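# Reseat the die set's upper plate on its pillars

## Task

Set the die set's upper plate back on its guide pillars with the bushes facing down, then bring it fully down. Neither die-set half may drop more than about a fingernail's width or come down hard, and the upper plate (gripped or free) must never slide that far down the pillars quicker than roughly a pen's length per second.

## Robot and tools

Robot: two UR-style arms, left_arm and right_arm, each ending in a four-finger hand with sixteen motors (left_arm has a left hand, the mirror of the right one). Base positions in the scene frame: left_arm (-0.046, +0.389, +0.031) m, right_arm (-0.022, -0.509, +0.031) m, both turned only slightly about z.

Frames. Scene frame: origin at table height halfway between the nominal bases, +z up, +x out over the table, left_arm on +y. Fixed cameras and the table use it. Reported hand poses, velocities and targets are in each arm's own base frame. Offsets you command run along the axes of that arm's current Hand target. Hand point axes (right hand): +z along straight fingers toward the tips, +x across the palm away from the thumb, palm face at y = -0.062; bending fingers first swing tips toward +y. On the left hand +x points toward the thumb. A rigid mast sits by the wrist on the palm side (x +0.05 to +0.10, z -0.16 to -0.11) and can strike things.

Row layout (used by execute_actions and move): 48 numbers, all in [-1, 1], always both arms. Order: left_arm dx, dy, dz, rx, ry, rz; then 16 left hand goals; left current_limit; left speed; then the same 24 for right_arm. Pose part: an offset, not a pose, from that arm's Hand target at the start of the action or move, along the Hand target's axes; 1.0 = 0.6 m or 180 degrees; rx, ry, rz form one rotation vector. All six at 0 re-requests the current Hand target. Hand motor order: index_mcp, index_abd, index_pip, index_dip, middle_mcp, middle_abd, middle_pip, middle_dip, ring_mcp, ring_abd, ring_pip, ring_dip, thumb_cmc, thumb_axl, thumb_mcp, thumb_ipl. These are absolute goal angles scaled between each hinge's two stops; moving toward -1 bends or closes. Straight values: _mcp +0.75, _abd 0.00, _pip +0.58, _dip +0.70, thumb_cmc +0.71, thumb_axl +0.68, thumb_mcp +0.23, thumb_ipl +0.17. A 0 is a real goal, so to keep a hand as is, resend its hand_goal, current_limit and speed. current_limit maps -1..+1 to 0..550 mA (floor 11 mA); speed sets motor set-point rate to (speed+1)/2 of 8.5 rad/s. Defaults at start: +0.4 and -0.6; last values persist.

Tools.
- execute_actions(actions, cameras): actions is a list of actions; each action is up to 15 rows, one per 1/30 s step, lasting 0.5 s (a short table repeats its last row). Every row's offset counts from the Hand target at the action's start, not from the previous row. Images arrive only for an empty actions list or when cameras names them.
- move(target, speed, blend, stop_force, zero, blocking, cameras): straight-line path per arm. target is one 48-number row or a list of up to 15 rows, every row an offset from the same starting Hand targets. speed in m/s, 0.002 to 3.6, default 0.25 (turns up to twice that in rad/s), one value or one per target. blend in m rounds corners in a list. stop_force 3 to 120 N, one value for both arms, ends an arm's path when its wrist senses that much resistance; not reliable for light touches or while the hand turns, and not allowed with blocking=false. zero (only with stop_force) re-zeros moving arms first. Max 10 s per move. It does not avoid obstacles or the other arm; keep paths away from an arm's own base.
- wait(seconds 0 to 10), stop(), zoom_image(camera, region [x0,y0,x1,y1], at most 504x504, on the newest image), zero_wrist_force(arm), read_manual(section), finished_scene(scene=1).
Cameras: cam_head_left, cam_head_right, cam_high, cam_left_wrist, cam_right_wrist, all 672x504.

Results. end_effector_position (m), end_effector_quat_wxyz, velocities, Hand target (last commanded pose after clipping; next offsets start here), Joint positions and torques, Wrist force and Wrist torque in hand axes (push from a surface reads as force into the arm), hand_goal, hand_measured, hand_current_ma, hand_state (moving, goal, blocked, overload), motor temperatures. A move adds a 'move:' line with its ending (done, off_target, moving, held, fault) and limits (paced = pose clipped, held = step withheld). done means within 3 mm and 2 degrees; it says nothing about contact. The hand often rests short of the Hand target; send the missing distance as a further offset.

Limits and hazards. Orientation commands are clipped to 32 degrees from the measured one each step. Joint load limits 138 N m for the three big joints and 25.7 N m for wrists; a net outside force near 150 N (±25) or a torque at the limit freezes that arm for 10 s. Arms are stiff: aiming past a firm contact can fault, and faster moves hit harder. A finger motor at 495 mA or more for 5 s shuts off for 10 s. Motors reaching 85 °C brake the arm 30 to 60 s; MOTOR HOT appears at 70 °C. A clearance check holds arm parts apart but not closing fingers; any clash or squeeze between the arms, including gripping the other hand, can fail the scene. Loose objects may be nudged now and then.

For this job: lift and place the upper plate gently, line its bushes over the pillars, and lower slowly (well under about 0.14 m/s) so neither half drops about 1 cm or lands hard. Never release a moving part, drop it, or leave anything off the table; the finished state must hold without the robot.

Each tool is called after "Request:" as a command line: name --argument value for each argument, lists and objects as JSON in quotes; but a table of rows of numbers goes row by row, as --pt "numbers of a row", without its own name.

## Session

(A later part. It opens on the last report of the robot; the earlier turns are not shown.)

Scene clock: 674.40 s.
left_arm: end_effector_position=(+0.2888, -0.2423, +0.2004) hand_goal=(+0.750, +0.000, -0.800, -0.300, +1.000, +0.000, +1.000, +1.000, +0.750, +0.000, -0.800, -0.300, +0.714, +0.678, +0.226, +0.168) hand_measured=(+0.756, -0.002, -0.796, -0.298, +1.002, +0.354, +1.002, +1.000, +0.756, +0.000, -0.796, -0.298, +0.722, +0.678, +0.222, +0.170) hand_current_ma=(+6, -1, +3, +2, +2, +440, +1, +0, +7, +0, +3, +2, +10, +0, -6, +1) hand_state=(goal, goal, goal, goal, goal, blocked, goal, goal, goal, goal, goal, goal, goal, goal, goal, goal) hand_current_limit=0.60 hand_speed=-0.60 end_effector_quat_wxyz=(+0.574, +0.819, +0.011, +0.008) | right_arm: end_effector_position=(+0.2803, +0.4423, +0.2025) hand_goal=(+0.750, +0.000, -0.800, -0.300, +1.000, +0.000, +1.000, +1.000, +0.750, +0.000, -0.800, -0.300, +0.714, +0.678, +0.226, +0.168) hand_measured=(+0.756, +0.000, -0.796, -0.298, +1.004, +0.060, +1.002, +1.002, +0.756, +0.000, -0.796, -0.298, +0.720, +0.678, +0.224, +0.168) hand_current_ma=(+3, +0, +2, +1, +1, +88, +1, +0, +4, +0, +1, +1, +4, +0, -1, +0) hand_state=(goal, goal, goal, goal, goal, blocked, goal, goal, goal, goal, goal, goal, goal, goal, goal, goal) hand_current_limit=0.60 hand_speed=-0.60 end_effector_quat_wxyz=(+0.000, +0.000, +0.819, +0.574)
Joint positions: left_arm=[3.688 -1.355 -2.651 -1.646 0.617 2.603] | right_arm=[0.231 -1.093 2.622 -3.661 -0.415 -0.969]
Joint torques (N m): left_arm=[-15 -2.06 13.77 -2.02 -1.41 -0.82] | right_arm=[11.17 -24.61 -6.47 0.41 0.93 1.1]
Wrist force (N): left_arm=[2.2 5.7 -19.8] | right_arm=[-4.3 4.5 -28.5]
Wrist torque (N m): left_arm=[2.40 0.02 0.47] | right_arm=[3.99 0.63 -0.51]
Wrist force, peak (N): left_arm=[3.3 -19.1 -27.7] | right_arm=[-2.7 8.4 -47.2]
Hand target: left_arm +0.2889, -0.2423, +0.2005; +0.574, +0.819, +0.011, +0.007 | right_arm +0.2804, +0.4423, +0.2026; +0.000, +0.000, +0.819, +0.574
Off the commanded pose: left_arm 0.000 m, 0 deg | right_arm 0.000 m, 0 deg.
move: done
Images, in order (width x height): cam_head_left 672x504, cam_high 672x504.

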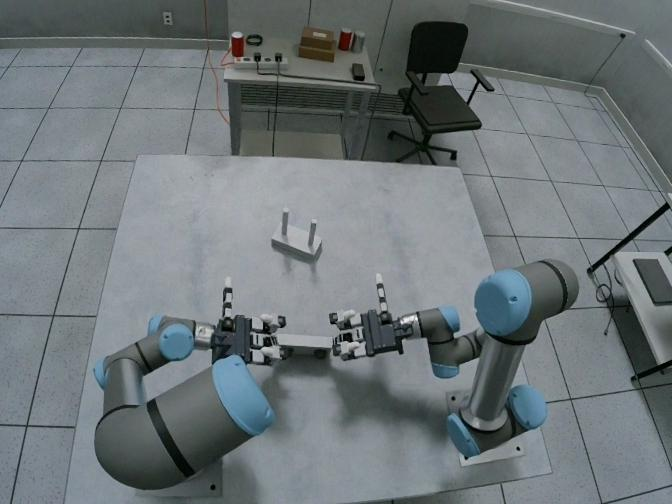

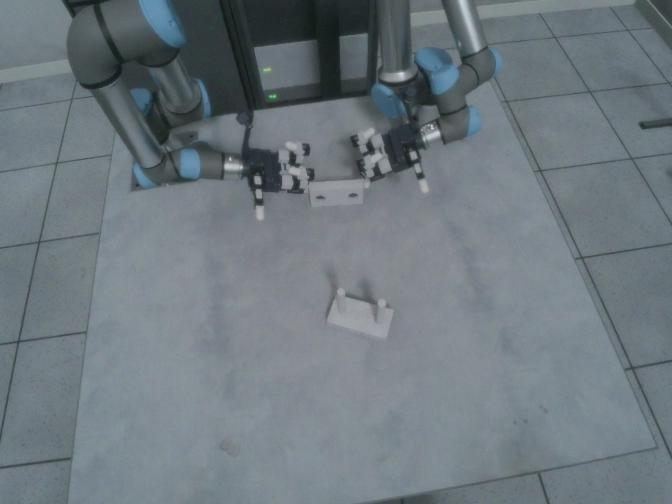

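Request:
execute_actions --actions '[]' --cameras '["cam_head_left","cam_head_right","cam_high","cam_left_wrist","cam_right_wrist"]'

Request:
zoom_image --camera "cam_head_left" --region '[275, 325, 335, 365]'

Request:
zoom_image --camera "cam_head_right" --region '[270, 315, 350, 365]'

Request:
zoom_image --camera "cam_high" --region '[300, 170, 372, 215]'

Request:
zoom_image --camera "cam_left_wrist" --region '[300, 80, 480, 280]'

Request:
zoom_image --camera "cam_right_wrist" --region '[180, 80, 360, 280]'

Scene clock: 699.30 s.
left_arm: end_effector_position=(+0.2889, -0.2423, +0.2005) hand_goal=(+0.750, +0.000, -0.800, -0.300, +1.000, +0.000, +1.000, +1.000, +0.750, +0.000, -0.800, -0.300, +0.714, +0.678, +0.226, +0.168) hand_measured=(+0.756, -0.002, -0.796, -0.298, +1.002, +0.354, +1.002, +1.000, +0.756, +0.000, -0.796, -0.298, +0.722, +0.678, +0.222, +0.170) hand_current_ma=(+6, -1, +3, +2, +2, +440, +1, +0, +7, +0, +3, +2, +10, +0, -6, +1) hand_state=(goal, goal, goal, goal, goal, blocked, goal, goal, goal, goal, goal, goal, goal, goal, goal, goal) hand_current_limit=0.60 hand_speed=-0.60 end_effector_quat_wxyz=(+0.574, +0.819, +0.011, +0.007) | right_arm: end_effector_position=(+0.2804, +0.4423, +0.2026) hand_goal=(+0.750, +0.000, -0.800, -0.300, +1.000, +0.000, +1.000, +1.000, +0.750, +0.000, -0.800, -0.300, +0.714, +0.678, +0.226, +0.168) hand_measured=(+0.756, +0.000, -0.796, -0.298, +1.004, +0.060, +1.002, +1.002, +0.756, +0.000, -0.796, -0.298, +0.720, +0.678, +0.224, +0.168) hand_current_ma=(+3, +0, +2, +1, +1, +89, +1, +0, +4, +0, +1, +1, +4, +0, -1, +0) hand_state=(goal, goal, goal, goal, goal, blocked, goal, goal, goal, goal, goal, goal, goal, goal, goal, goal) hand_current_limit=0.60 hand_speed=-0.60 end_effector_quat_wxyz=(+0.000, +0.000, +0.819, +0.574)
Joint positions: left_arm=[3.688 -1.355 -2.65 -1.646 0.616 2.602] | right_arm=[0.231 -1.093 2.622 -3.661 -0.415 -0.969]
Joint velocities: within noise
Joint torques (N m): left_arm=[-17.83 -7.39 12.47 0.97 -1.82 -2.45] | right_arm=[-2.62 -28.77 -16.15 -1.31 4.2 -1.13]
Motor temperatures (°C): left_arm=[43 33 32 43 47 44] | right_arm=[33 36 40 42 44 39]
Wrist force (N): left_arm=[2.0 5.9 -19.2] | right_arm=[-3.8 4.3 -28.4]
Wrist torque (N m): left_arm=[2.38 0.04 0.52] | right_arm=[3.97 0.65 -0.48]
Wrist force, peak (N): left_arm=[1.9 6.8 -19.5] | right_arm=[-4.1 5.7 -29.3]
Hand target: left_arm +0.2889, -0.2423, +0.2005; +0.574, +0.819, +0.011, +0.007 | right_arm +0.2804, +0.4423, +0.2026; +0.000, +0.000, +0.819, +0.574
Off the commanded pose: left_arm 0.000 m, 0 deg | right_arm 0.000 m, 0 deg.

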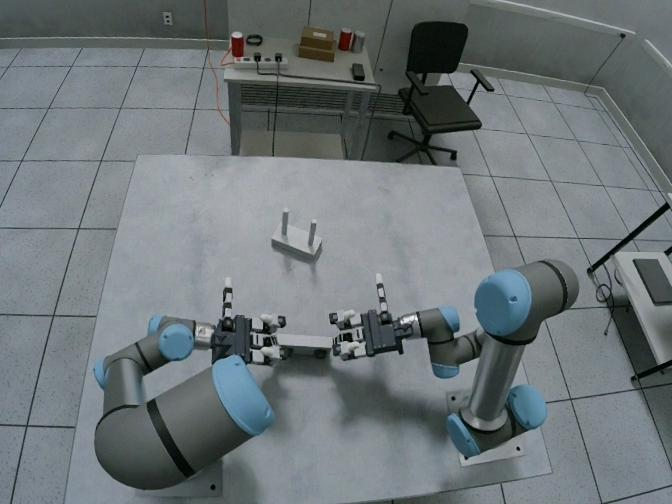

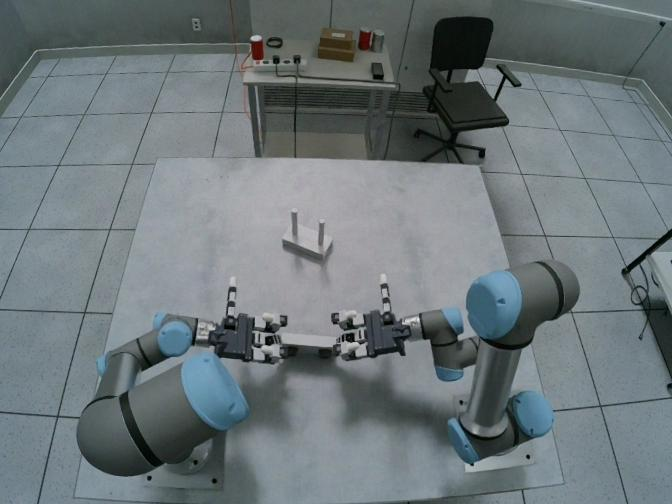

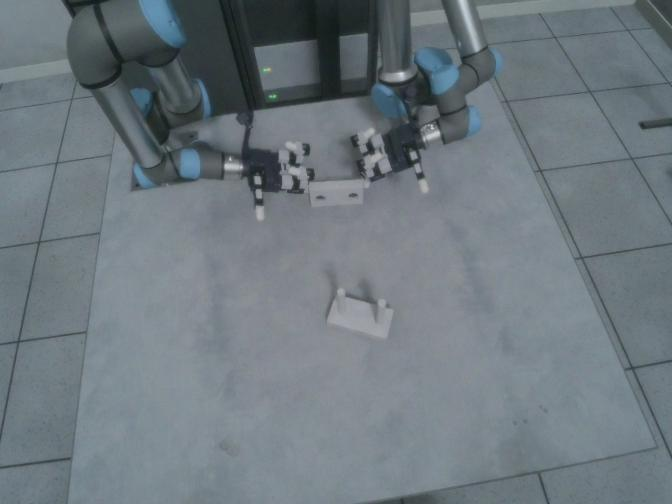

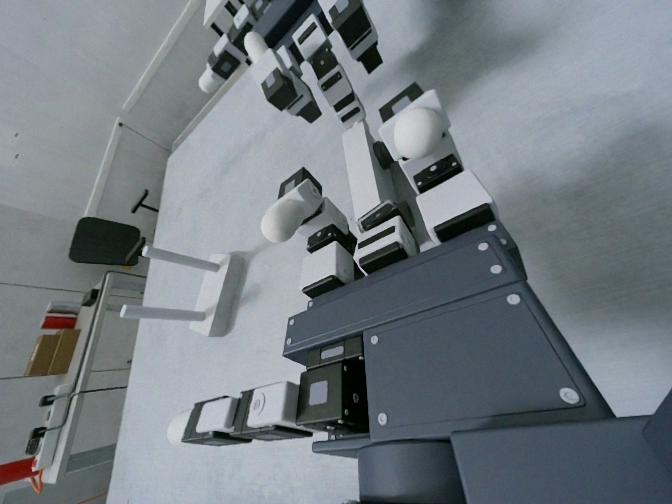

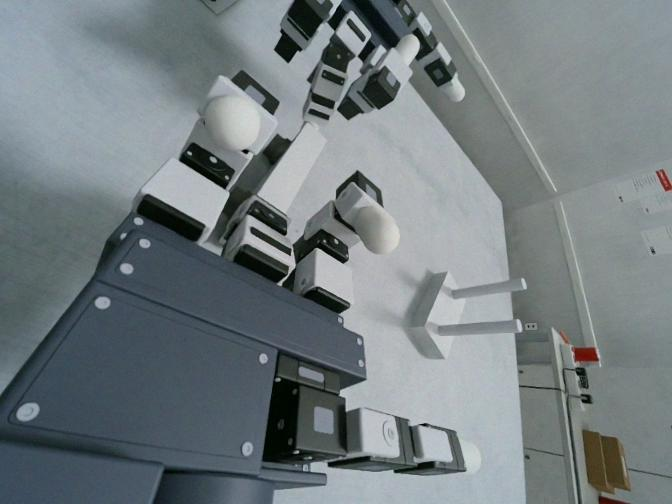

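Scaled by 8.400 from the camera's 672x504 image, which has a finer 960x720 frame.

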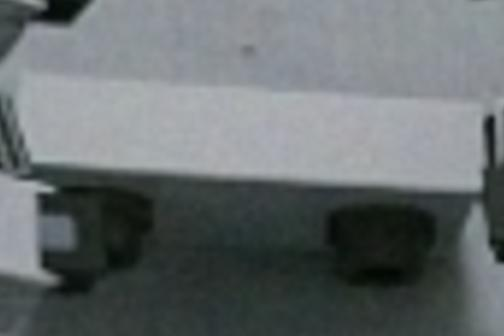

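Scaled by 6.300 from the camera's 672x504 image, which has a finer 960x720 frame.

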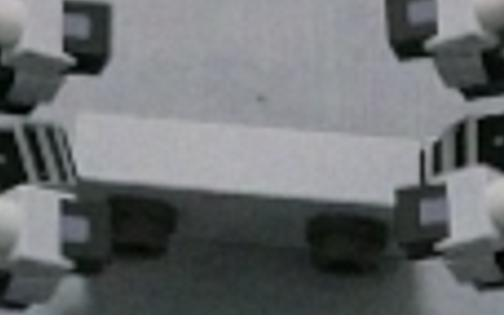

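Scaled by 7.000 from the camera's 672x504 image, which has a finer 960x720 frame.

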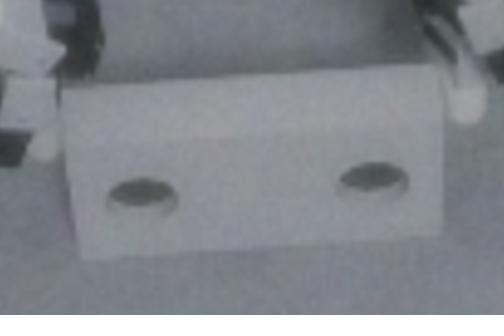

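Scaled by 2.520 from the camera's 672x504 image, which has a finer 960x720 frame.

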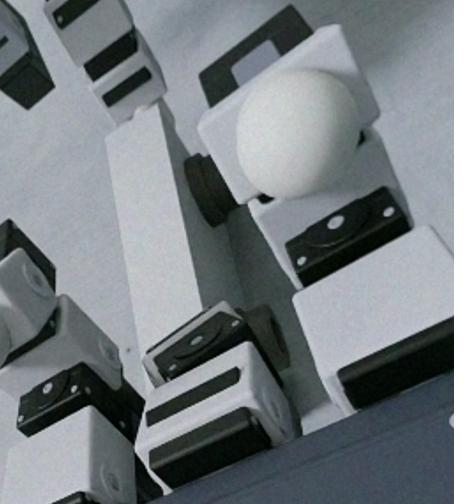

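Scaled by 2.520 from the camera's 672x504 image, which has a finer 960x720 frame.

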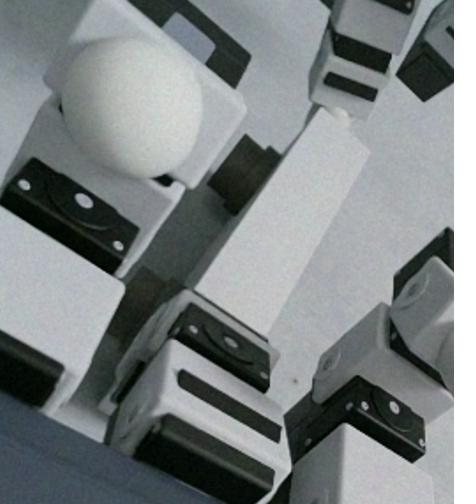

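Request:
move --target '[0,0.00168,-0.00026,0,0,0,0.75,0,-0.8,-0.3,1,0,1,1,0.75,0,-0.8,-0.3,0.714,0.678,0.226,0.168,0.6,-0.6,0,0.00168,-0.00026,0,0,0,0.75,0,-0.8,-0.3,1,0,1,1,0.75,0,-0.8,-0.3,0.714,0.678,0.226,0.168,0.6,-0.6]' --speed 0.01

Scene clock: 735.87 s.
left_arm: end_effector_position=(+0.2889, -0.2425, +0.2015) hand_goal=(+0.750, +0.000, -0.800, -0.300, +1.000, +0.000, +1.000, +1.000, +0.750, +0.000, -0.800, -0.300, +0.714, +0.678, +0.226, +0.168) hand_measured=(+0.756, -0.002, -0.796, -0.298, +1.002, +0.354, +1.002, +1.000, +0.756, +0.000, -0.796, -0.298, +0.722, +0.678, +0.222, +0.170) hand_current_ma=(+6, -1, +3, +2, +3, +440, +1, +0, +7, +0, +3, +2, +10, +0, -6, +1) hand_state=(goal, goal, goal, goal, goal, blocked, goal, goal, goal, goal, goal, goal, goal, goal, goal, goal) hand_current_limit=0.60 hand_speed=-0.60 end_effector_quat_wxyz=(+0.574, +0.819, +0.011, +0.007) | right_arm: end_effector_position=(+0.2804, +0.4425, +0.2036) hand_goal=(+0.750, +0.000, -0.800, -0.300, +1.000, +0.000, +1.000, +1.000, +0.750, +0.000, -0.800, -0.300, +0.714, +0.678, +0.226, +0.168) hand_measured=(+0.756, +0.000, -0.796, -0.298, +1.004, -0.016, +1.002, +1.002, +0.756, +0.000, -0.796, -0.298, +0.720, +0.678, +0.224, +0.168) hand_current_ma=(+3, +0, +2, +1, +1, -12, +1, +0, +4, +0, +1, +1, +4, +0, -1, +0) hand_state=(goal, goal, goal, goal, goal, goal, goal, goal, goal, goal, goal, goal, goal, goal, goal, goal) hand_current_limit=0.60 hand_speed=-0.60 end_effector_quat_wxyz=(+0.000, +0.000, +0.819, +0.574)
Joint positions: left_arm=[3.687 -1.351 -2.649 -1.651 0.616 2.602] | right_arm=[0.231 -1.097 2.622 -3.658 -0.415 -0.968]
Joint torques (N m): left_arm=[-14.19 10.06 15.09 -2.23 -3.37 -1.8] | right_arm=[11.74 -29.49 -19.46 -3.93 4.17 0.53]
Wrist force (N): left_arm=[2.2 -8.9 -11.2] | right_arm=[-1.3 -14.0 -12.5]
Wrist torque (N m): left_arm=[1.89 -0.01 0.65] | right_arm=[2.44 0.70 -0.48]
Wrist force, peak (N): left_arm=[2.0 6.2 -19.6] | right_arm=[-3.5 4.7 -28.9]
Hand target: left_arm +0.2889, -0.2425, +0.2015; +0.574, +0.819, +0.011, +0.007 | right_arm +0.2804, +0.4425, +0.2036; +0.000, +0.000, +0.819, +0.574
Off the commanded pose: left_arm 0.000 m, 0 deg | right_arm 0.000 m, 0 deg.
move: done

Request:
move --target '[0,-0.00024,0.0008,0,0,0,0.75,0,-0.8,-0.3,1,0,1,1,0.75,0,-0.8,-0.3,0.714,0.678,0.226,0.168,0.6,-0.6,0,-0.00024,0.0008,0,0,0,0.75,0,-0.8,-0.3,1,0,1,1,0.75,0,-0.8,-0.3,0.714,0.678,0.226,0.168,0.6,-0.6]' --speed 0.01

Scene clock: 739.03 s.
left_arm: end_effector_position=(+0.2889, -0.2429, +0.2012) hand_goal=(+0.750, +0.000, -0.800, -0.300, +1.000, +0.000, +1.000, +1.000, +0.750, +0.000, -0.800, -0.300, +0.714, +0.678, +0.226, +0.168) hand_measured=(+0.756, -0.002, -0.796, -0.298, +1.004, +0.354, +1.002, +1.000, +0.756, +0.000, -0.796, -0.298, +0.722, +0.678, +0.222, +0.170) hand_current_ma=(+6, -1, +3, +2, +3, +440, +2, +0, +7, +0, +3, +2, +10, +0, -6, +1) hand_state=(goal, goal, goal, goal, goal, blocked, goal, goal, goal, goal, goal, goal, goal, goal, goal, goal) hand_current_limit=0.60 hand_speed=-0.60 end_effector_quat_wxyz=(+0.574, +0.819, +0.011, +0.008) | right_arm: end_effector_position=(+0.2804, +0.4429, +0.2033) hand_goal=(+0.750, +0.000, -0.800, -0.300, +1.000, +0.000, +1.000, +1.000, +0.750, +0.000, -0.800, -0.300, +0.714, +0.678, +0.226, +0.168) hand_measured=(+0.756, +0.000, -0.796, -0.298, +1.004, -0.030, +1.002, +1.002, +0.756, +0.000, -0.796, -0.298, +0.720, +0.678, +0.224, +0.168) hand_current_ma=(+3, +0, +2, +1, +1, -30, +1, +0, +4, +0, +1, +1, +4, +0, -1, +0) hand_state=(goal, goal, goal, goal, goal, blocked, goal, goal, goal, goal, goal, goal, goal, goal, goal, goal) hand_current_limit=0.60 hand_speed=-0.60 end_effector_quat_wxyz=(+0.000, +0.000, +0.819, +0.574)
Joint positions: left_arm=[3.686 -1.352 -2.65 -1.647 0.614 2.6] | right_arm=[0.233 -1.095 2.621 -3.662 -0.416 -0.965]
Joint torques (N m): left_arm=[-17.57 -5.41 2.44 -1.05 -3.61 -1.86] | right_arm=[13.06 -16.74 -18.26 -4.41 2.44 1.28]
Wrist force (N): left_arm=[1.6 -7.8 -17.9] | right_arm=[-0.3 -11.0 -18.8]
Wrist torque (N m): left_arm=[2.81 -0.01 0.60] | right_arm=[3.26 0.94 -0.33]
Wrist force, peak (N): left_arm=[1.6 -8.9 -17.8] | right_arm=[-0.6 -11.9 -18.5]
Hand target: left_arm +0.2889, -0.2429, +0.2012; +0.574, +0.819, +0.011, +0.007 | right_arm +0.2804, +0.4429, +0.2033; +0.000, +0.000, +0.819, +0.574
Off the commanded pose: left_arm 0.000 m, 0 deg | right_arm 0.000 m, 0 deg.
move: done

Request:
move --target '[-0.02,0.0003,-0.0001,0,0,0,0.75,0,-0.8,-0.3,1,0,1,1,0.75,0,-0.8,-0.3,0.714,0.678,0.226,0.168,0.6,-0.6,0.02,0.0003,-0.0001,0,0,0,0.75,0,-0.8,-0.3,1,0,1,1,0.75,0,-0.8,-0.3,0.714,0.678,0.226,0.168,0.6,-0.6]' --speed 0.01 --cameras '["cam_head_left","cam_high"]'

Request:
zoom_image --camera "cam_head_left" --region '[275, 325, 335, 365]'

Request:
zoom_image --camera "cam_high" --region '[300, 165, 372, 210]'

Scene clock: 743.17 s.
left_arm: end_effector_position=(+0.2768, -0.2433, +0.2014) hand_goal=(+0.750, +0.000, -0.800, -0.300, +1.000, +0.000, +1.000, +1.000, +0.750, +0.000, -0.800, -0.300, +0.714, +0.678, +0.226, +0.168) hand_measured=(+0.756, -0.002, -0.796, -0.298, +1.004, +0.354, +1.002, +1.000, +0.756, +0.000, -0.796, -0.298, +0.722, +0.678, +0.222, +0.170) hand_current_ma=(+6, -1, +3, +2, +3, +440, +2, +0, +7, +0, +3, +2, +10, +0, -6, +1) hand_state=(goal, goal, goal, goal, goal, blocked, goal, goal, goal, goal, goal, goal, goal, goal, goal, goal) hand_current_limit=0.60 hand_speed=-0.60 end_effector_quat_wxyz=(+0.574, +0.819, +0.011, +0.007) | right_arm: end_effector_position=(+0.2683, +0.4429, +0.2035) hand_goal=(+0.750, +0.000, -0.800, -0.300, +1.000, +0.000, +1.000, +1.000, +0.750, +0.000, -0.800, -0.300, +0.714, +0.678, +0.226, +0.168) hand_measured=(+0.756, +0.000, -0.796, -0.298, +1.004, -0.030, +1.002, +1.002, +0.756, +0.000, -0.796, -0.298, +0.720, +0.678, +0.224, +0.168) hand_current_ma=(+3, +0, +2, +1, +2, -30, +1, +0, +4, +0, +1, +1, +4, +0, -1, +0) hand_state=(goal, goal, goal, goal, goal, blocked, goal, goal, goal, goal, goal, goal, goal, goal, goal, goal) hand_current_limit=0.60 hand_speed=-0.60 end_effector_quat_wxyz=(+0.000, +0.000, +0.819, +0.574)
Joint positions: left_arm=[3.714 -1.305 -2.673 -1.695 0.638 2.628] | right_arm=[0.242 -1.09 2.645 -3.709 -0.421 -0.945]
Joint torques (N m): left_arm=[-11.94 -6.12 12.9 -1.07 -2.72 0.28] | right_arm=[7.91 -15.73 -6.87 -3.49 3.46 0.58]
Wrist force (N): left_arm=[2.5 -10.1 -15.4] | right_arm=[-0.1 -14.2 -17.0]
Wrist torque (N m): left_arm=[2.59 0.06 0.57] | right_arm=[3.16 0.85 -0.38]
Wrist force, peak (N): left_arm=[2.2 -9.1 -18.0] | right_arm=[-1.2 -14.3 -17.8]
Hand target: left_arm +0.2769, -0.2433, +0.2014; +0.574, +0.819, +0.011, +0.007 | right_arm +0.2684, +0.4429, +0.2035; +0.000, +0.000, +0.819, +0.574
Off the commanded pose: left_arm 0.000 m, 0 deg | right_arm 0.000 m, 0 deg.
move: done
Images, in order (width x height): cam_head_left 672x504, cam_high 672x504.

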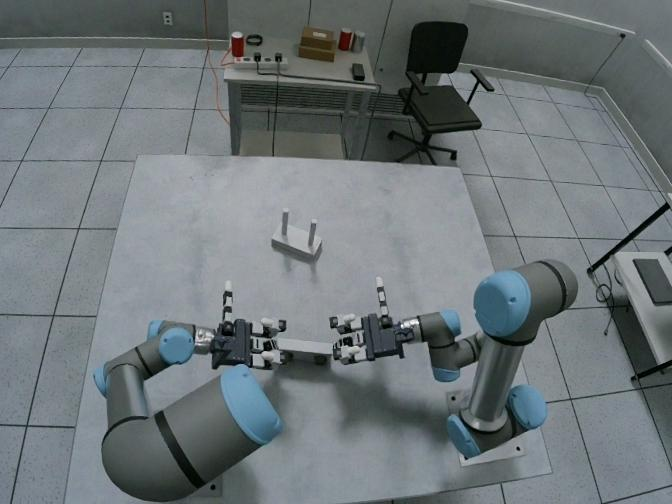

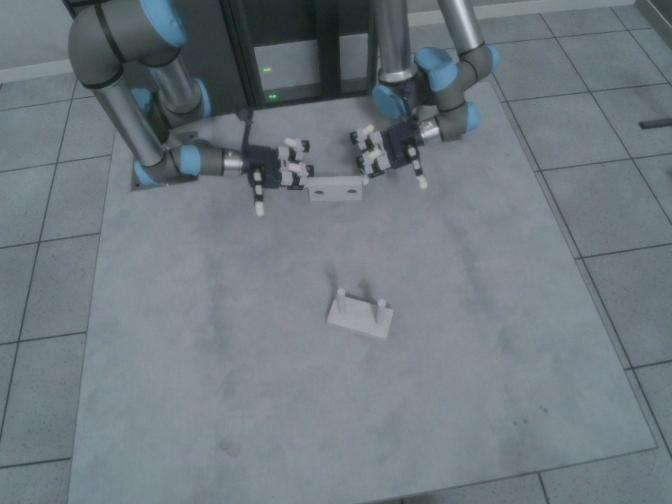

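Scaled by 8.400 from the camera's 672x504 image, which has a finer 960x720 frame.

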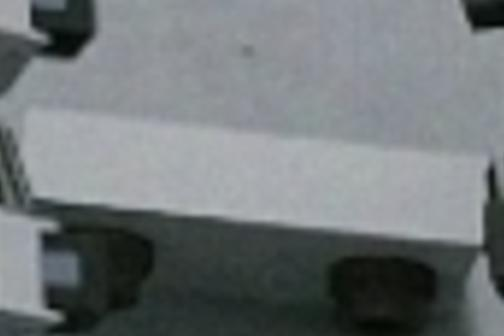

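Scaled by 7.000 from the camera's 672x504 image, which has a finer 960x720 frame.

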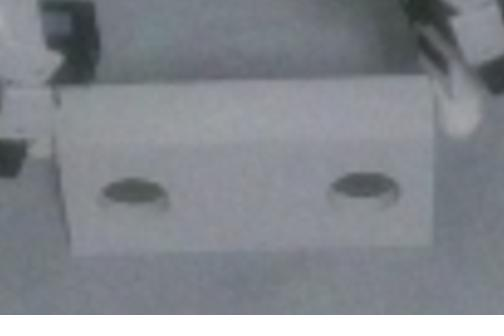

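Request:
move --pt "0 0.0001 0.0005 0 0 0 0.75 0 -0.8 -0.3 1 0 1 1 0.75 0 -0.8 -0.3 0.714 0.678 0.226 0.168 0.6 -0.6 0 0.0001 0.0005 0 0 0 0.75 0 -0.8 -0.3 1 0 1 1 0.75 0 -0.8 -0.3 0.714 0.678 0.226 0.168 0.6 -0.6" --pt "0 0.0064 -0.0018 0 0 0 0.75 0 -0.8 -0.3 1 0 1 1 0.75 0 -0.8 -0.3 0.714 0.678 0.226 0.168 0.6 -0.6 0 0.0064 -0.0018 0 0 0 0.75 0 -0.8 -0.3 1 0 1 1 0.75 0 -0.8 -0.3 0.714 0.678 0.226 0.168 0.6 -0.6" --speed 0.01 --cameras '["cam_left_wrist"]'

Scene clock: 762.30 s.
left_arm: end_effector_position=(+0.2769, -0.2436, +0.2054) hand_goal=(+0.750, +0.000, -0.800, -0.300, +1.000, +0.000, +1.000, +1.000, +0.750, +0.000, -0.800, -0.300, +0.714, +0.678, +0.226, +0.168) hand_measured=(+0.756, -0.002, -0.796, -0.298, +1.004, +0.354, +1.002, +1.000, +0.756, +0.000, -0.796, -0.298, +0.722, +0.678, +0.222, +0.170) hand_current_ma=(+6, -1, +3, +2, +4, +440, +2, +1, +7, +0, +3, +2, +10, +0, -6, +1) hand_state=(goal, goal, goal, goal, goal, blocked, goal, goal, goal, goal, goal, goal, goal, goal, goal, goal) hand_current_limit=0.60 hand_speed=-0.60 end_effector_quat_wxyz=(+0.574, +0.819, +0.011, +0.008) | right_arm: end_effector_position=(+0.2684, +0.4432, +0.2075) hand_goal=(+0.750, +0.000, -0.800, -0.300, +1.000, +0.000, +1.000, +1.000, +0.750, +0.000, -0.800, -0.300, +0.714, +0.678, +0.226, +0.168) hand_measured=(+0.756, +0.000, -0.796, -0.298, +1.004, -0.054, +1.002, +1.002, +0.756, +0.000, -0.796, -0.298, +0.720, +0.678, +0.224, +0.168) hand_current_ma=(+3, +0, +2, +1, +2, -74, +1, +0, +4, +0, +1, +1, +4, +0, -1, +0) hand_state=(goal, goal, goal, goal, goal, blocked, goal, goal, goal, goal, goal, goal, goal, goal, goal, goal) hand_current_limit=0.60 hand_speed=-0.60 end_effector_quat_wxyz=(+0.000, +0.000, +0.819, +0.574)
Joint positions: left_arm=[3.712 -1.29 -2.666 -1.715 0.636 2.627] | right_arm=[0.243 -1.109 2.644 -3.691 -0.422 -0.943]
Joint torques (N m): left_arm=[-9.9 -5.84 4.8 -0.78 -2.28 -0.98] | right_arm=[7.72 -13.97 6.3 -5.13 6.78 -1.53]
Wrist force (N): left_arm=[2.9 -11.5 -16.6] | right_arm=[0.5 -16.6 -18.4]
Wrist torque (N m): left_arm=[2.88 0.06 0.75] | right_arm=[3.42 1.00 -0.28]
Wrist force, peak (N): left_arm=[2.8 -11.6 -19.8] | right_arm=[0.0 -18.6 -19.1]
Hand target: left_arm +0.2769, -0.2436, +0.2053; +0.574, +0.819, +0.011, +0.007 | right_arm +0.2684, +0.4432, +0.2075; +0.000, +0.000, +0.819, +0.574
Off the commanded pose: left_arm 0.000 m, 0 deg | right_arm 0.000 m, 0 deg.
move: done
Images, in order (width x height): cam_left_wrist 672x504.

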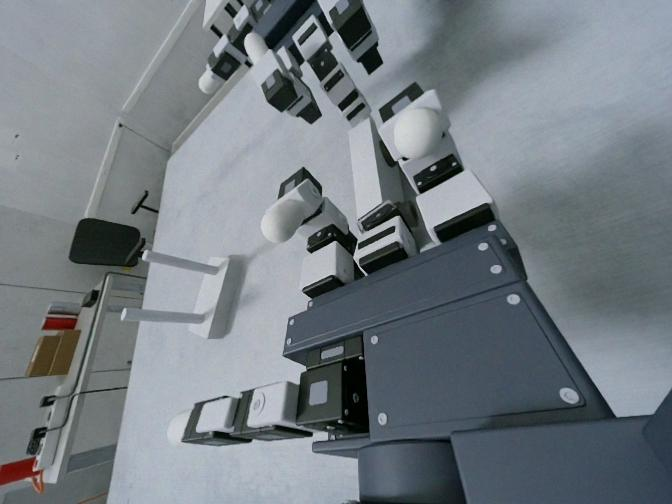

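Request:
move --pt "0 0.0002 0.00055 0 0 0 0.75 0 -0.8 -0.3 1 0 1 1 0.75 0 -0.8 -0.3 0.714 0.678 0.226 0.168 0.6 -0.6 0 0.0002 0.00055 0 0 0 0.75 0 -0.8 -0.3 1 0 1 1 0.75 0 -0.8 -0.3 0.714 0.678 0.226 0.168 0.6 -0.6" --pt "0.16667 0.0002 0.00055 0 0 0 0.75 0 -0.8 -0.3 1 0 1 1 0.75 0 -0.8 -0.3 0.714 0.678 0.226 0.168 0.6 -0.6 -0.16667 0.0002 0.00055 0 0 0 0.75 0 -0.8 -0.3 1 0 1 1 0.75 0 -0.8 -0.3 0.714 0.678 0.226 0.168 0.6 -0.6" --speed 0.03 --cameras '["cam_head_left","cam_high","cam_left_wrist"]'

Request:
zoom_image --camera "cam_high" --region '[290, 180, 400, 250]'

Request:
zoom_image --camera "cam_head_left" --region '[260, 280, 340, 335]'

Scene clock: 769.97 s.
left_arm: end_effector_position=(+0.3769, -0.2412, +0.2053) hand_goal=(+0.750, +0.000, -0.800, -0.300, +1.000, +0.000, +1.000, +1.000, +0.750, +0.000, -0.800, -0.300, +0.714, +0.678, +0.226, +0.168) hand_measured=(+0.756, -0.002, -0.796, -0.298, +1.004, +0.354, +1.002, +1.002, +0.756, +0.000, -0.796, -0.298, +0.722, +0.678, +0.222, +0.170) hand_current_ma=(+6, -1, +3, +2, +5, +440, +2, +1, +7, +0, +3, +2, +10, +0, -6, +1) hand_state=(goal, goal, goal, goal, goal, blocked, goal, goal, goal, goal, goal, goal, goal, goal, goal, goal) hand_current_limit=0.60 hand_speed=-0.60 end_effector_quat_wxyz=(+0.574, +0.819, +0.011, +0.007) | right_arm: end_effector_position=(+0.3686, +0.4436, +0.2074) hand_goal=(+0.750, +0.000, -0.800, -0.300, +1.000, +0.000, +1.000, +1.000, +0.750, +0.000, -0.800, -0.300, +0.714, +0.678, +0.226, +0.168) hand_measured=(+0.756, +0.000, -0.796, -0.298, +1.004, -0.068, +1.004, +1.002, +0.756, +0.000, -0.796, -0.298, +0.720, +0.678, +0.224, +0.168) hand_current_ma=(+3, +0, +2, +1, +2, -109, +1, +0, +4, +0, +1, +1, +4, +0, -1, +0) hand_state=(goal, goal, goal, goal, goal, blocked, goal, goal, goal, goal, goal, goal, goal, goal, goal, goal) hand_current_limit=0.60 hand_speed=-0.60 end_effector_quat_wxyz=(+0.000, +0.000, +0.819, +0.574) end_effector_velocity=(-0.001, +0.000, +0.000) end_effector_angular_velocity=(+0.000, -0.001, -0.001)
Joint positions: left_arm=[3.543 -1.604 -2.461 -1.437 0.506 2.426] | right_arm=[0.181 -1.104 2.429 -3.354 -0.39 -1.08]
Joint velocities: left_arm=[within noise] | right_arm=[0 0 0.003 -0.005 0 0]
Joint torques (N m): left_arm=[-0.24 27.85 1.82 -4.57 -2.3 2.99] | right_arm=[9.64 -37.42 1.99 -5.61 7.12 1.1]
Wrist force (N): left_arm=[3.3 -12.9 -20.4] | right_arm=[0.7 -18.3 -22.5]
Wrist torque (N m): left_arm=[3.47 0.19 0.85] | right_arm=[3.95 1.08 -0.23]
Wrist force, peak (N): left_arm=[3.2 -14.3 -20.5] | right_arm=[1.5 -19.0 -22.0]
Hand target: left_arm +0.3769, -0.2412, +0.2053; +0.574, +0.819, +0.011, +0.007 | right_arm +0.3684, +0.4436, +0.2075; +0.000, +0.000, +0.819, +0.574
Off the commanded pose: left_arm 0.000 m, 0 deg | right_arm 0.000 m, 0 deg.
move: done
Images, in order (width x height): cam_head_left 672x504, cam_high 672x504, cam_left_wrist 672x504.

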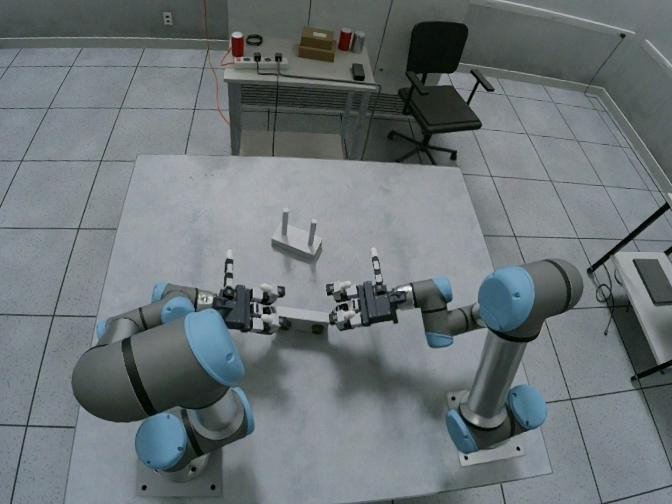

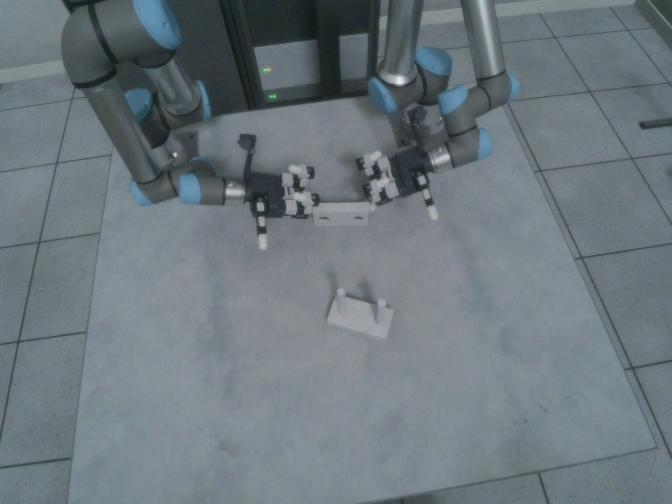

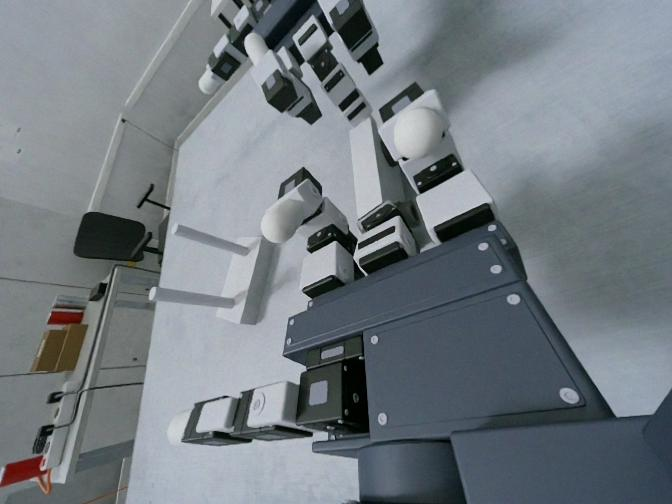

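Scaled by 4.582 from the camera's 672x504 image, which has a finer 960x720 frame.

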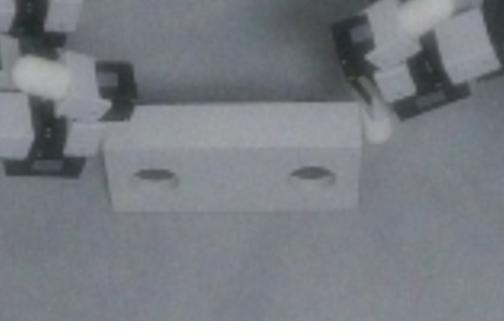

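Scaled by 6.300 from the camera's 672x504 image, which has a finer 960x720 frame.

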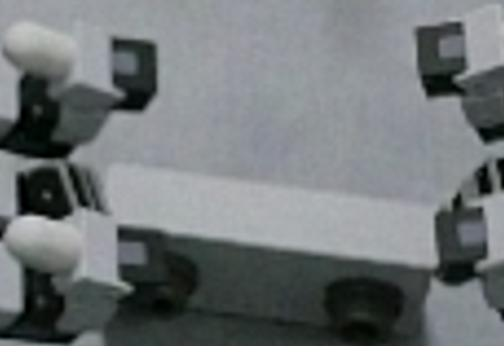

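Request:
move --target '[0,-0.0069,0.00251,0,0,0,0.75,0,-0.8,-0.3,1,0,1,1,0.75,0,-0.8,-0.3,0.714,0.678,0.226,0.168,0.6,-0.6,0,-0.0069,0.00251,0,0,0,0.75,0,-0.8,-0.3,1,0,1,1,0.75,0,-0.8,-0.3,0.714,0.678,0.226,0.168,0.6,-0.6]' --speed 0.01

Scene clock: 773.33 s.
left_arm: end_effector_position=(+0.3769, -0.2412, +0.2008) hand_goal=(+0.750, +0.000, -0.800, -0.300, +1.000, +0.000, +1.000, +1.000, +0.750, +0.000, -0.800, -0.300, +0.714, +0.678, +0.226, +0.168) hand_measured=(+0.756, -0.002, -0.796, -0.298, +1.004, +0.356, +1.002, +1.002, +0.756, +0.000, -0.796, -0.298, +0.722, +0.678, +0.222, +0.170) hand_current_ma=(+6, -1, +3, +2, +4, +440, +2, +1, +7, +0, +3, +2, +10, +0, -6, +1) hand_state=(goal, goal, goal, goal, goal, blocked, goal, goal, goal, goal, goal, goal, goal, goal, goal, goal) hand_current_limit=0.60 hand_speed=-0.60 end_effector_quat_wxyz=(+0.574, +0.819, +0.011, +0.008) | right_arm: end_effector_position=(+0.3684, +0.4436, +0.2030) hand_goal=(+0.750, +0.000, -0.800, -0.300, +1.000, +0.000, +1.000, +1.000, +0.750, +0.000, -0.800, -0.300, +0.714, +0.678, +0.226, +0.168) hand_measured=(+0.756, +0.000, -0.796, -0.298, +1.004, -0.096, +1.002, +1.002, +0.756, +0.000, -0.796, -0.298, +0.720, +0.678, +0.224, +0.168) hand_current_ma=(+3, +0, +2, +1, +1, -187, +1, +0, +4, +0, +1, +1, +4, +0, -1, +0) hand_state=(goal, goal, goal, goal, goal, blocked, goal, goal, goal, goal, goal, goal, goal, goal, goal, goal) hand_current_limit=0.60 hand_speed=-0.60 end_effector_quat_wxyz=(+0.000, +0.000, +0.819, +0.574)
Joint positions: left_arm=[3.544 -1.617 -2.465 -1.42 0.506 2.426] | right_arm=[0.181 -1.089 2.429 -3.37 -0.39 -1.08]
Joint torques (N m): left_arm=[-4.44 18.12 4.72 -3.05 -2.42 1.79] | right_arm=[15.75 -28.97 -16.22 -0.51 1.58 1.5]
Wrist force (N): left_arm=[-2.2 7.0 -34.8] | right_arm=[3.7 7.0 -34.1]
Wrist torque (N m): left_arm=[4.49 -0.32 -0.08] | right_arm=[4.49 1.59 0.64]
Wrist force, peak (N): left_arm=[-2.2 6.9 -35.1] | right_arm=[3.7 7.0 -34.1]
Hand target: left_arm +0.3769, -0.2412, +0.2009; +0.574, +0.819, +0.011, +0.007 | right_arm +0.3684, +0.4436, +0.2030; +0.000, +0.000, +0.819, +0.574
Off the commanded pose: left_arm 0.000 m, 0 deg | right_arm 0.000 m, 0 deg.
move: done

Request:
move --pt "0 0.0014 -0.0005 0 0 0 0.75 0 -0.8 -0.3 1 0 1 1 0.75 0 -0.8 -0.3 0.714 0.678 0.226 0.168 0.6 -0.6 0 0.0014 -0.0005 0 0 0 0.75 0 -0.8 -0.3 1 0 1 1 0.75 0 -0.8 -0.3 0.714 0.678 0.226 0.168 0.6 -0.6" --pt "-0.0342 0.0017 -0.0006 0 0.0095 0.0261 0.75 0 -0.8 -0.3 1 0 1 1 0.75 0 -0.8 -0.3 0.714 0.678 0.226 0.168 0.6 -0.6 0.0343 0.0061 -0.0022 0 -0.0095 -0.0261 0.75 0 -0.8 -0.3 1 0 1 1 0.75 0 -0.8 -0.3 0.714 0.678 0.226 0.168 0.6 -0.6" --speed 0.015

Scene clock: 788.60 s.
left_arm: end_effector_position=(+0.3563, -0.2418, +0.2020) hand_goal=(+0.750, +0.000, -0.800, -0.300, +1.000, +0.000, +1.000, +1.000, +0.750, +0.000, -0.800, -0.300, +0.714, +0.678, +0.226, +0.168) hand_measured=(+0.756, -0.002, -0.796, -0.298, +1.004, +0.358, +1.002, +1.002, +0.756, +0.000, -0.796, -0.298, +0.722, +0.678, +0.222, +0.170) hand_current_ma=(+6, -1, +3, +2, +4, +440, +2, +1, +7, +0, +3, +2, +10, +0, -6, +1) hand_state=(goal, goal, goal, goal, goal, blocked, goal, goal, goal, goal, goal, goal, goal, goal, goal, goal) hand_current_limit=0.60 hand_speed=-0.60 end_effector_quat_wxyz=(+0.573, +0.818, -0.014, +0.043) | right_arm: end_effector_position=(+0.3478, +0.4436, +0.2069) hand_goal=(+0.750, +0.000, -0.800, -0.300, +1.000, +0.000, +1.000, +1.000, +0.750, +0.000, -0.800, -0.300, +0.714, +0.678, +0.226, +0.168) hand_measured=(+0.756, +0.000, -0.796, -0.298, +1.004, -0.096, +1.002, +1.002, +0.756, +0.000, -0.796, -0.298, +0.720, +0.678, +0.224, +0.168) hand_current_ma=(+3, +0, +2, +1, +2, -188, +1, +0, +4, +0, +1, +1, +4, +0, -1, +0) hand_state=(goal, goal, goal, goal, goal, blocked, goal, goal, goal, goal, goal, goal, goal, goal, goal, goal) hand_current_limit=0.60 hand_speed=-0.60 end_effector_quat_wxyz=(+0.036, -0.025, +0.818, +0.573)
Joint positions: left_arm=[3.569 -1.569 -2.521 -1.405 0.5 2.511] | right_arm=[0.191 -1.079 2.467 -3.506 -0.41 -1.076]
Joint torques (N m): left_arm=[-5.39 12.43 12.62 0.01 -4.34 -0.69] | right_arm=[13.14 -21.08 -6.32 -3.49 4.33 1.45]
Wrist force (N): left_arm=[3.5 -13.3 -16.9] | right_arm=[0.9 -17.9 -18.2]
Wrist torque (N m): left_arm=[2.88 0.08 0.63] | right_arm=[3.47 1.10 -0.21]
Wrist force, peak (N): left_arm=[-2.1 7.1 -34.8] | right_arm=[3.8 7.2 -34.1]
Hand target: left_arm +0.3563, -0.2418, +0.2020; +0.573, +0.818, -0.014, +0.043 | right_arm +0.3479, +0.4436, +0.2069; +0.036, -0.025, +0.818, +0.573
Off the commanded pose: left_arm 0.000 m, 0 deg | right_arm 0.000 m, 0 deg.
move: done

Request:
move --pt "0.00145 0.0158 -0.00505 0 0 0 0.75 0 -0.8 -0.3 1 0 1 1 0.75 0 -0.8 -0.3 0.714 0.678 0.226 0.168 0.6 -0.6 -0.00145 0.0158 -0.00505 0 0 0 0.75 0 -0.8 -0.3 1 0 1 1 0.75 0 -0.8 -0.3 0.714 0.678 0.226 0.168 0.6 -0.6" --pt "-0.0236 0.01444 -0.0045 0 0.0095 0.0261 0.75 0 -0.8 -0.3 1 0 1 1 0.75 0 -0.8 -0.3 0.714 0.678 0.226 0.168 0.6 -0.6 0.02385 0.0190 -0.0062 0 -0.0095 -0.0261 0.75 0 -0.8 -0.3 1 0 1 1 0.75 0 -0.8 -0.3 0.714 0.678 0.226 0.168 0.6 -0.6" --speed 0.02 --cameras '["cam_head_left","cam_high"]'

Request:
zoom_image --camera "cam_high" --region '[290, 180, 400, 250]'

Request:
zoom_image --camera "cam_head_left" --region '[260, 280, 340, 335]'

Scene clock: 803.97 s.
left_arm: end_effector_position=(+0.3414, -0.2426, +0.2098) hand_goal=(+0.750, +0.000, -0.800, -0.300, +1.000, +0.000, +1.000, +1.000, +0.750, +0.000, -0.800, -0.300, +0.714, +0.678, +0.226, +0.168) hand_measured=(+0.756, -0.002, -0.796, -0.298, +1.004, +0.358, +1.002, +1.002, +0.756, +0.000, -0.796, -0.298, +0.722, +0.678, +0.222, +0.170) hand_current_ma=(+6, -1, +3, +2, +5, +440, +2, +1, +7, +0, +3, +2, +10, +0, -6, +1) hand_state=(goal, goal, goal, goal, goal, blocked, goal, goal, goal, goal, goal, goal, goal, goal, goal, goal) hand_current_limit=0.60 hand_speed=-0.60 end_effector_quat_wxyz=(+0.571, +0.816, -0.039, +0.079) | right_arm: end_effector_position=(+0.3325, +0.4440, +0.2176) hand_goal=(+0.750, +0.000, -0.800, -0.300, +1.000, +0.000, +1.000, +1.000, +0.750, +0.000, -0.800, -0.300, +0.714, +0.678, +0.226, +0.168) hand_measured=(+0.756, +0.000, -0.796, -0.298, +1.006, -0.114, +1.004, +1.002, +0.756, +0.000, -0.796, -0.298, +0.720, +0.678, +0.224, +0.168) hand_current_ma=(+3, +0, +2, +1, +3, -241, +1, +0, +4, +0, +1, +1, +4, +0, -1, +0) hand_state=(goal, goal, goal, goal, goal, blocked, goal, goal, goal, goal, goal, goal, goal, goal, goal, goal) hand_current_limit=0.60 hand_speed=-0.60 end_effector_quat_wxyz=(+0.071, -0.050, +0.816, +0.572)
Joint positions: left_arm=[3.587 -1.511 -2.553 -1.42 0.489 2.59] | right_arm=[0.201 -1.092 2.49 -3.598 -0.429 -1.08]
Joint torques (N m): left_arm=[-7.65 11.34 13.73 -1.67 -3.61 -2.1] | right_arm=[13.82 -24.4 -6.32 -3.2 5.17 1.39]
Wrist force (N): left_arm=[3.4 -13.1 -20.8] | right_arm=[1.8 -18.3 -22.6]
Wrist torque (N m): left_arm=[3.50 0.14 0.66] | right_arm=[4.15 1.44 0.03]
Wrist force, peak (N): left_arm=[4.2 -14.8 -22.3] | right_arm=[1.5 -20.1 -23.8]
Hand target: left_arm +0.3415, -0.2426, +0.2098; +0.571, +0.816, -0.039, +0.079 | right_arm +0.3326, +0.4440, +0.2176; +0.071, -0.050, +0.816, +0.572
Off the commanded pose: left_arm 0.000 m, 0 deg | right_arm 0.000 m, 0 deg.
move: done
Images, in order (width x height): cam_head_left 672x504, cam_high 672x504.

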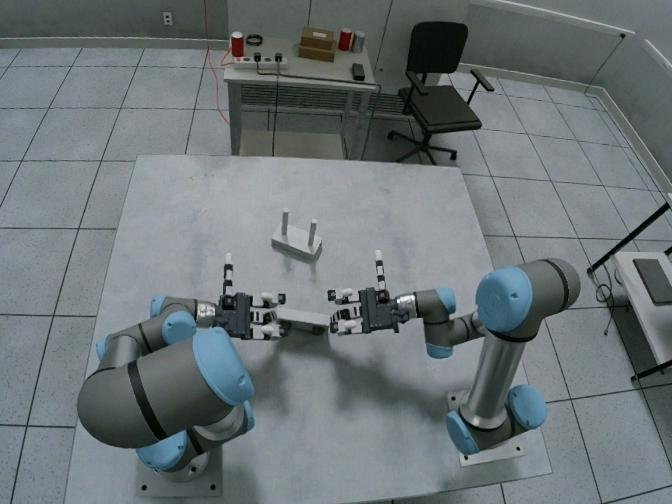

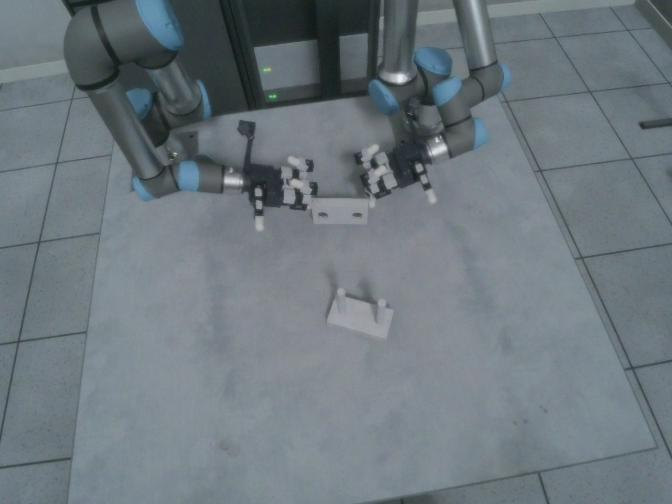

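Scaled by 4.582 from the camera's 672x504 image, which has a finer 960x720 frame.

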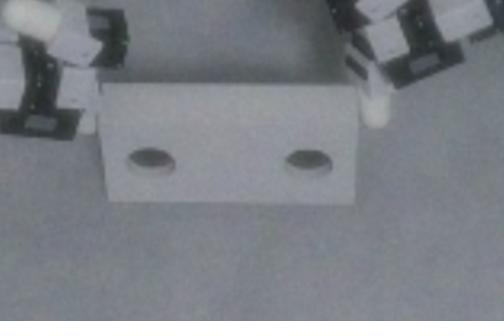

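Scaled by 6.300 from the camera's 672x504 image, which has a finer 960x720 frame.

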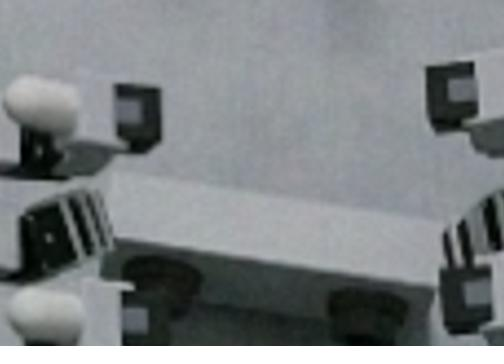

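Request:
move --pt "-0.0253 -0.00105 0.0009 0 0.0095 0.0261 0.75 0 -0.8 -0.3 1 0 1 1 0.75 0 -0.8 -0.3 0.714 0.678 0.226 0.168 0.6 -0.6 0.0253 0.00325 -0.00065 0 -0.0095 -0.0261 0.75 0 -0.8 -0.3 1 0 1 1 0.75 0 -0.8 -0.3 0.714 0.678 0.226 0.168 0.6 -0.6" --pt "-0.0501 -0.0044 0.0021 0 0.019 0.0522 0.75 0 -0.8 -0.3 1 0 1 1 0.75 0 -0.8 -0.3 0.714 0.678 0.226 0.168 0.6 -0.6 0.0510 0.0042 -0.0010 0 -0.019 -0.0522 0.75 0 -0.8 -0.3 1 0 1 1 0.75 0 -0.8 -0.3 0.714 0.678 0.226 0.168 0.6 -0.6" --speed 0.02 --blend 0.002 --cameras '["cam_head_left","cam_high"]'

Request:
zoom_image --camera "cam_high" --region '[290, 180, 400, 250]'

Request:
zoom_image --camera "cam_head_left" --region '[260, 280, 340, 335]'

Scene clock: 818.40 s.
left_arm: end_effector_position=(+0.3123, -0.2437, +0.2017) hand_goal=(+0.750, +0.000, -0.800, -0.300, +1.000, +0.000, +1.000, +1.000, +0.750, +0.000, -0.800, -0.300, +0.714, +0.678, +0.226, +0.168) hand_measured=(+0.756, -0.002, -0.796, -0.298, +1.004, +0.358, +1.002, +1.002, +0.756, +0.000, -0.796, -0.298, +0.722, +0.678, +0.222, +0.170) hand_current_ma=(+6, -1, +3, +2, +5, +440, +2, +1, +7, +0, +3, +2, +10, +0, -6, +1) hand_state=(goal, goal, goal, goal, goal, blocked, goal, goal, goal, goal, goal, goal, goal, goal, goal, goal) hand_current_limit=0.60 hand_speed=-0.60 end_effector_quat_wxyz=(+0.563, +0.808, -0.088, +0.150) | right_arm: end_effector_position=(+0.3019, +0.4443, +0.2148) hand_goal=(+0.750, +0.000, -0.800, -0.300, +1.000, +0.000, +1.000, +1.000, +0.750, +0.000, -0.800, -0.300, +0.714, +0.678, +0.226, +0.168) hand_measured=(+0.756, +0.000, -0.796, -0.298, +1.006, -0.150, +1.004, +1.002, +0.756, +0.000, -0.796, -0.298, +0.720, +0.678, +0.224, +0.168) hand_current_ma=(+3, +0, +2, +1, +3, -375, +1, +0, +4, +0, +1, +1, +4, +0, -1, +0) hand_state=(goal, goal, goal, goal, goal, blocked, goal, goal, goal, goal, goal, goal, goal, goal, goal, goal) hand_current_limit=0.60 hand_speed=-0.60 end_effector_quat_wxyz=(+0.142, -0.100, +0.807, +0.565)
Joint positions: left_arm=[3.63 -1.472 -2.638 -1.377 0.466 2.77] | right_arm=[0.22 -1.029 2.528 -3.853 -0.469 -1.101]
Joint torques (N m): left_arm=[-9.36 11.99 10.84 -1.53 -2.72 -2.3] | right_arm=[13.37 -29.43 -2.95 -3.39 4.91 1.34]
Wrist force (N): left_arm=[3.0 -15.1 -21.2] | right_arm=[3.1 -18.4 -22.0]
Wrist torque (N m): left_arm=[3.50 0.16 0.62] | right_arm=[4.26 1.65 0.23]
Wrist force, peak (N): left_arm=[3.6 -15.2 -21.7] | right_arm=[2.8 -18.9 -23.4]
Hand target: left_arm +0.3124, -0.2437, +0.2017; +0.563, +0.808, -0.088, +0.150 | right_arm +0.3020, +0.4443, +0.2149; +0.142, -0.100, +0.806, +0.565
Off the commanded pose: left_arm 0.000 m, 0 deg | right_arm 0.000 m, 0 deg.
move: done
Images, in order (width x height): cam_head_left 672x504, cam_high 672x504.

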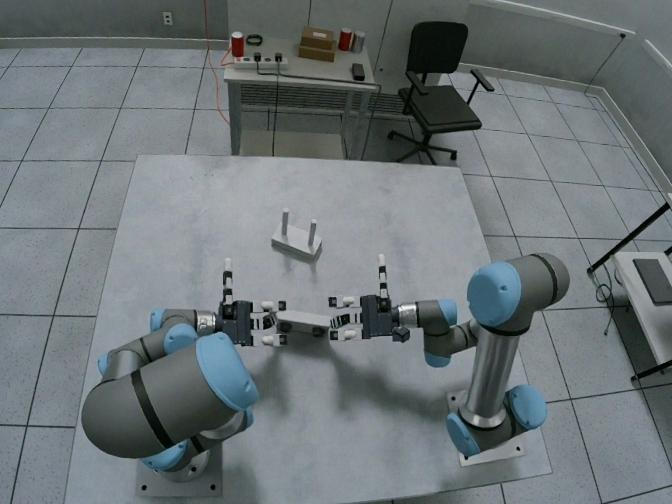

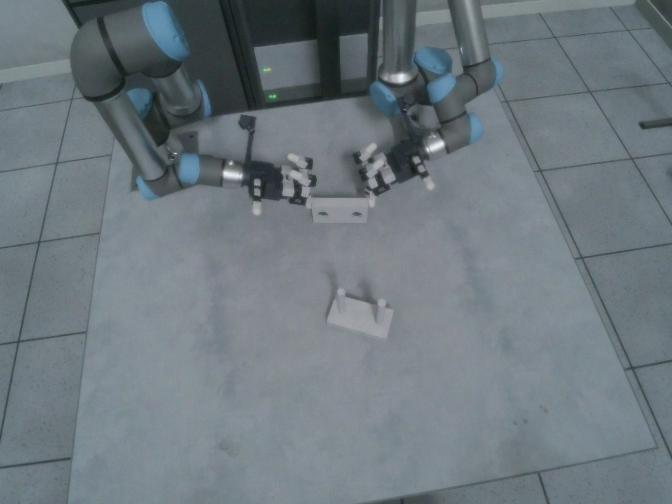

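Scaled by 4.582 from the camera's 672x504 image, which has a finer 960x720 frame.

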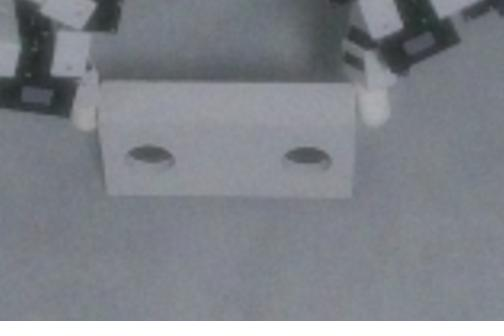

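Scaled by 6.300 from the camera's 672x504 image, which has a finer 960x720 frame.

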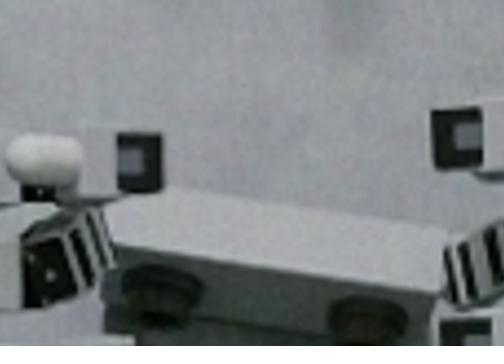

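Request:
move --target '[-0.0054,-0.0140,0.0051,0,0,0,0.75,0,-0.8,-0.3,1,0,1,1,0.75,0,-0.8,-0.3,0.714,0.678,0.226,0.168,0.6,-0.6,0.0054,-0.0140,0.0051,0,0,0,0.75,0,-0.8,-0.3,1,0,1,1,0.75,0,-0.8,-0.3,0.714,0.678,0.226,0.168,0.6,-0.6]' --speed 0.02

Scene clock: 833.67 s.
left_arm: end_effector_position=(+0.3123, -0.2437, +0.1921) hand_goal=(+0.750, +0.000, -0.800, -0.300, +1.000, +0.000, +1.000, +1.000, +0.750, +0.000, -0.800, -0.300, +0.714, +0.678, +0.226, +0.168) hand_measured=(+0.756, -0.002, -0.796, -0.298, +1.004, +0.370, +1.002, +1.002, +0.756, +0.000, -0.796, -0.298, +0.722, +0.678, +0.222, +0.170) hand_current_ma=(+6, -1, +3, +2, +4, +440, +2, +1, +7, +0, +3, +2, +10, +0, -6, +1) hand_state=(goal, goal, goal, goal, goal, blocked, goal, goal, goal, goal, goal, goal, goal, goal, goal, goal) hand_current_limit=0.60 hand_speed=-0.60 end_effector_quat_wxyz=(+0.563, +0.808, -0.088, +0.150) | right_arm: end_effector_position=(+0.3020, +0.4443, +0.2053) hand_goal=(+0.750, +0.000, -0.800, -0.300, +1.000, +0.000, +1.000, +1.000, +0.750, +0.000, -0.800, -0.300, +0.714, +0.678, +0.226, +0.168) hand_measured=(+0.756, +0.000, -0.796, -0.298, +1.006, -0.150, +1.004, +1.002, +0.756, +0.000, -0.796, -0.298, +0.720, +0.678, +0.224, +0.168) hand_current_ma=(+3, +0, +2, +1, +2, -375, +1, +0, +4, +0, +1, +1, +4, +0, -1, +0) hand_state=(goal, goal, goal, goal, goal, blocked, goal, goal, goal, goal, goal, goal, goal, goal, goal, goal) hand_current_limit=0.60 hand_speed=-0.60 end_effector_quat_wxyz=(+0.142, -0.100, +0.806, +0.565)
Joint positions: left_arm=[3.63 -1.512 -2.649 -1.326 0.466 2.77] | right_arm=[0.22 -0.99 2.525 -3.888 -0.469 -1.101]
Joint torques (N m): left_arm=[-12.92 19.54 10.32 -4.29 -3.02 -2.27] | right_arm=[3.46 -39.31 -15.98 -3.16 5.99 1.35]
Wrist force (N): left_arm=[4.0 -9.2 -20.8] | right_arm=[2.8 -16.0 -21.0]
Wrist torque (N m): left_arm=[3.28 0.27 0.76] | right_arm=[3.91 1.48 0.18]
Wrist force, peak (N): left_arm=[3.1 -14.7 -21.2] | right_arm=[3.1 -17.2 -23.7]
Hand target: left_arm +0.3124, -0.2437, +0.1922; +0.563, +0.808, -0.088, +0.150 | right_arm +0.3020, +0.4443, +0.2054; +0.142, -0.100, +0.806, +0.565
Off the commanded pose: left_arm 0.000 m, 0 deg | right_arm 0.000 m, 0 deg.
move: done


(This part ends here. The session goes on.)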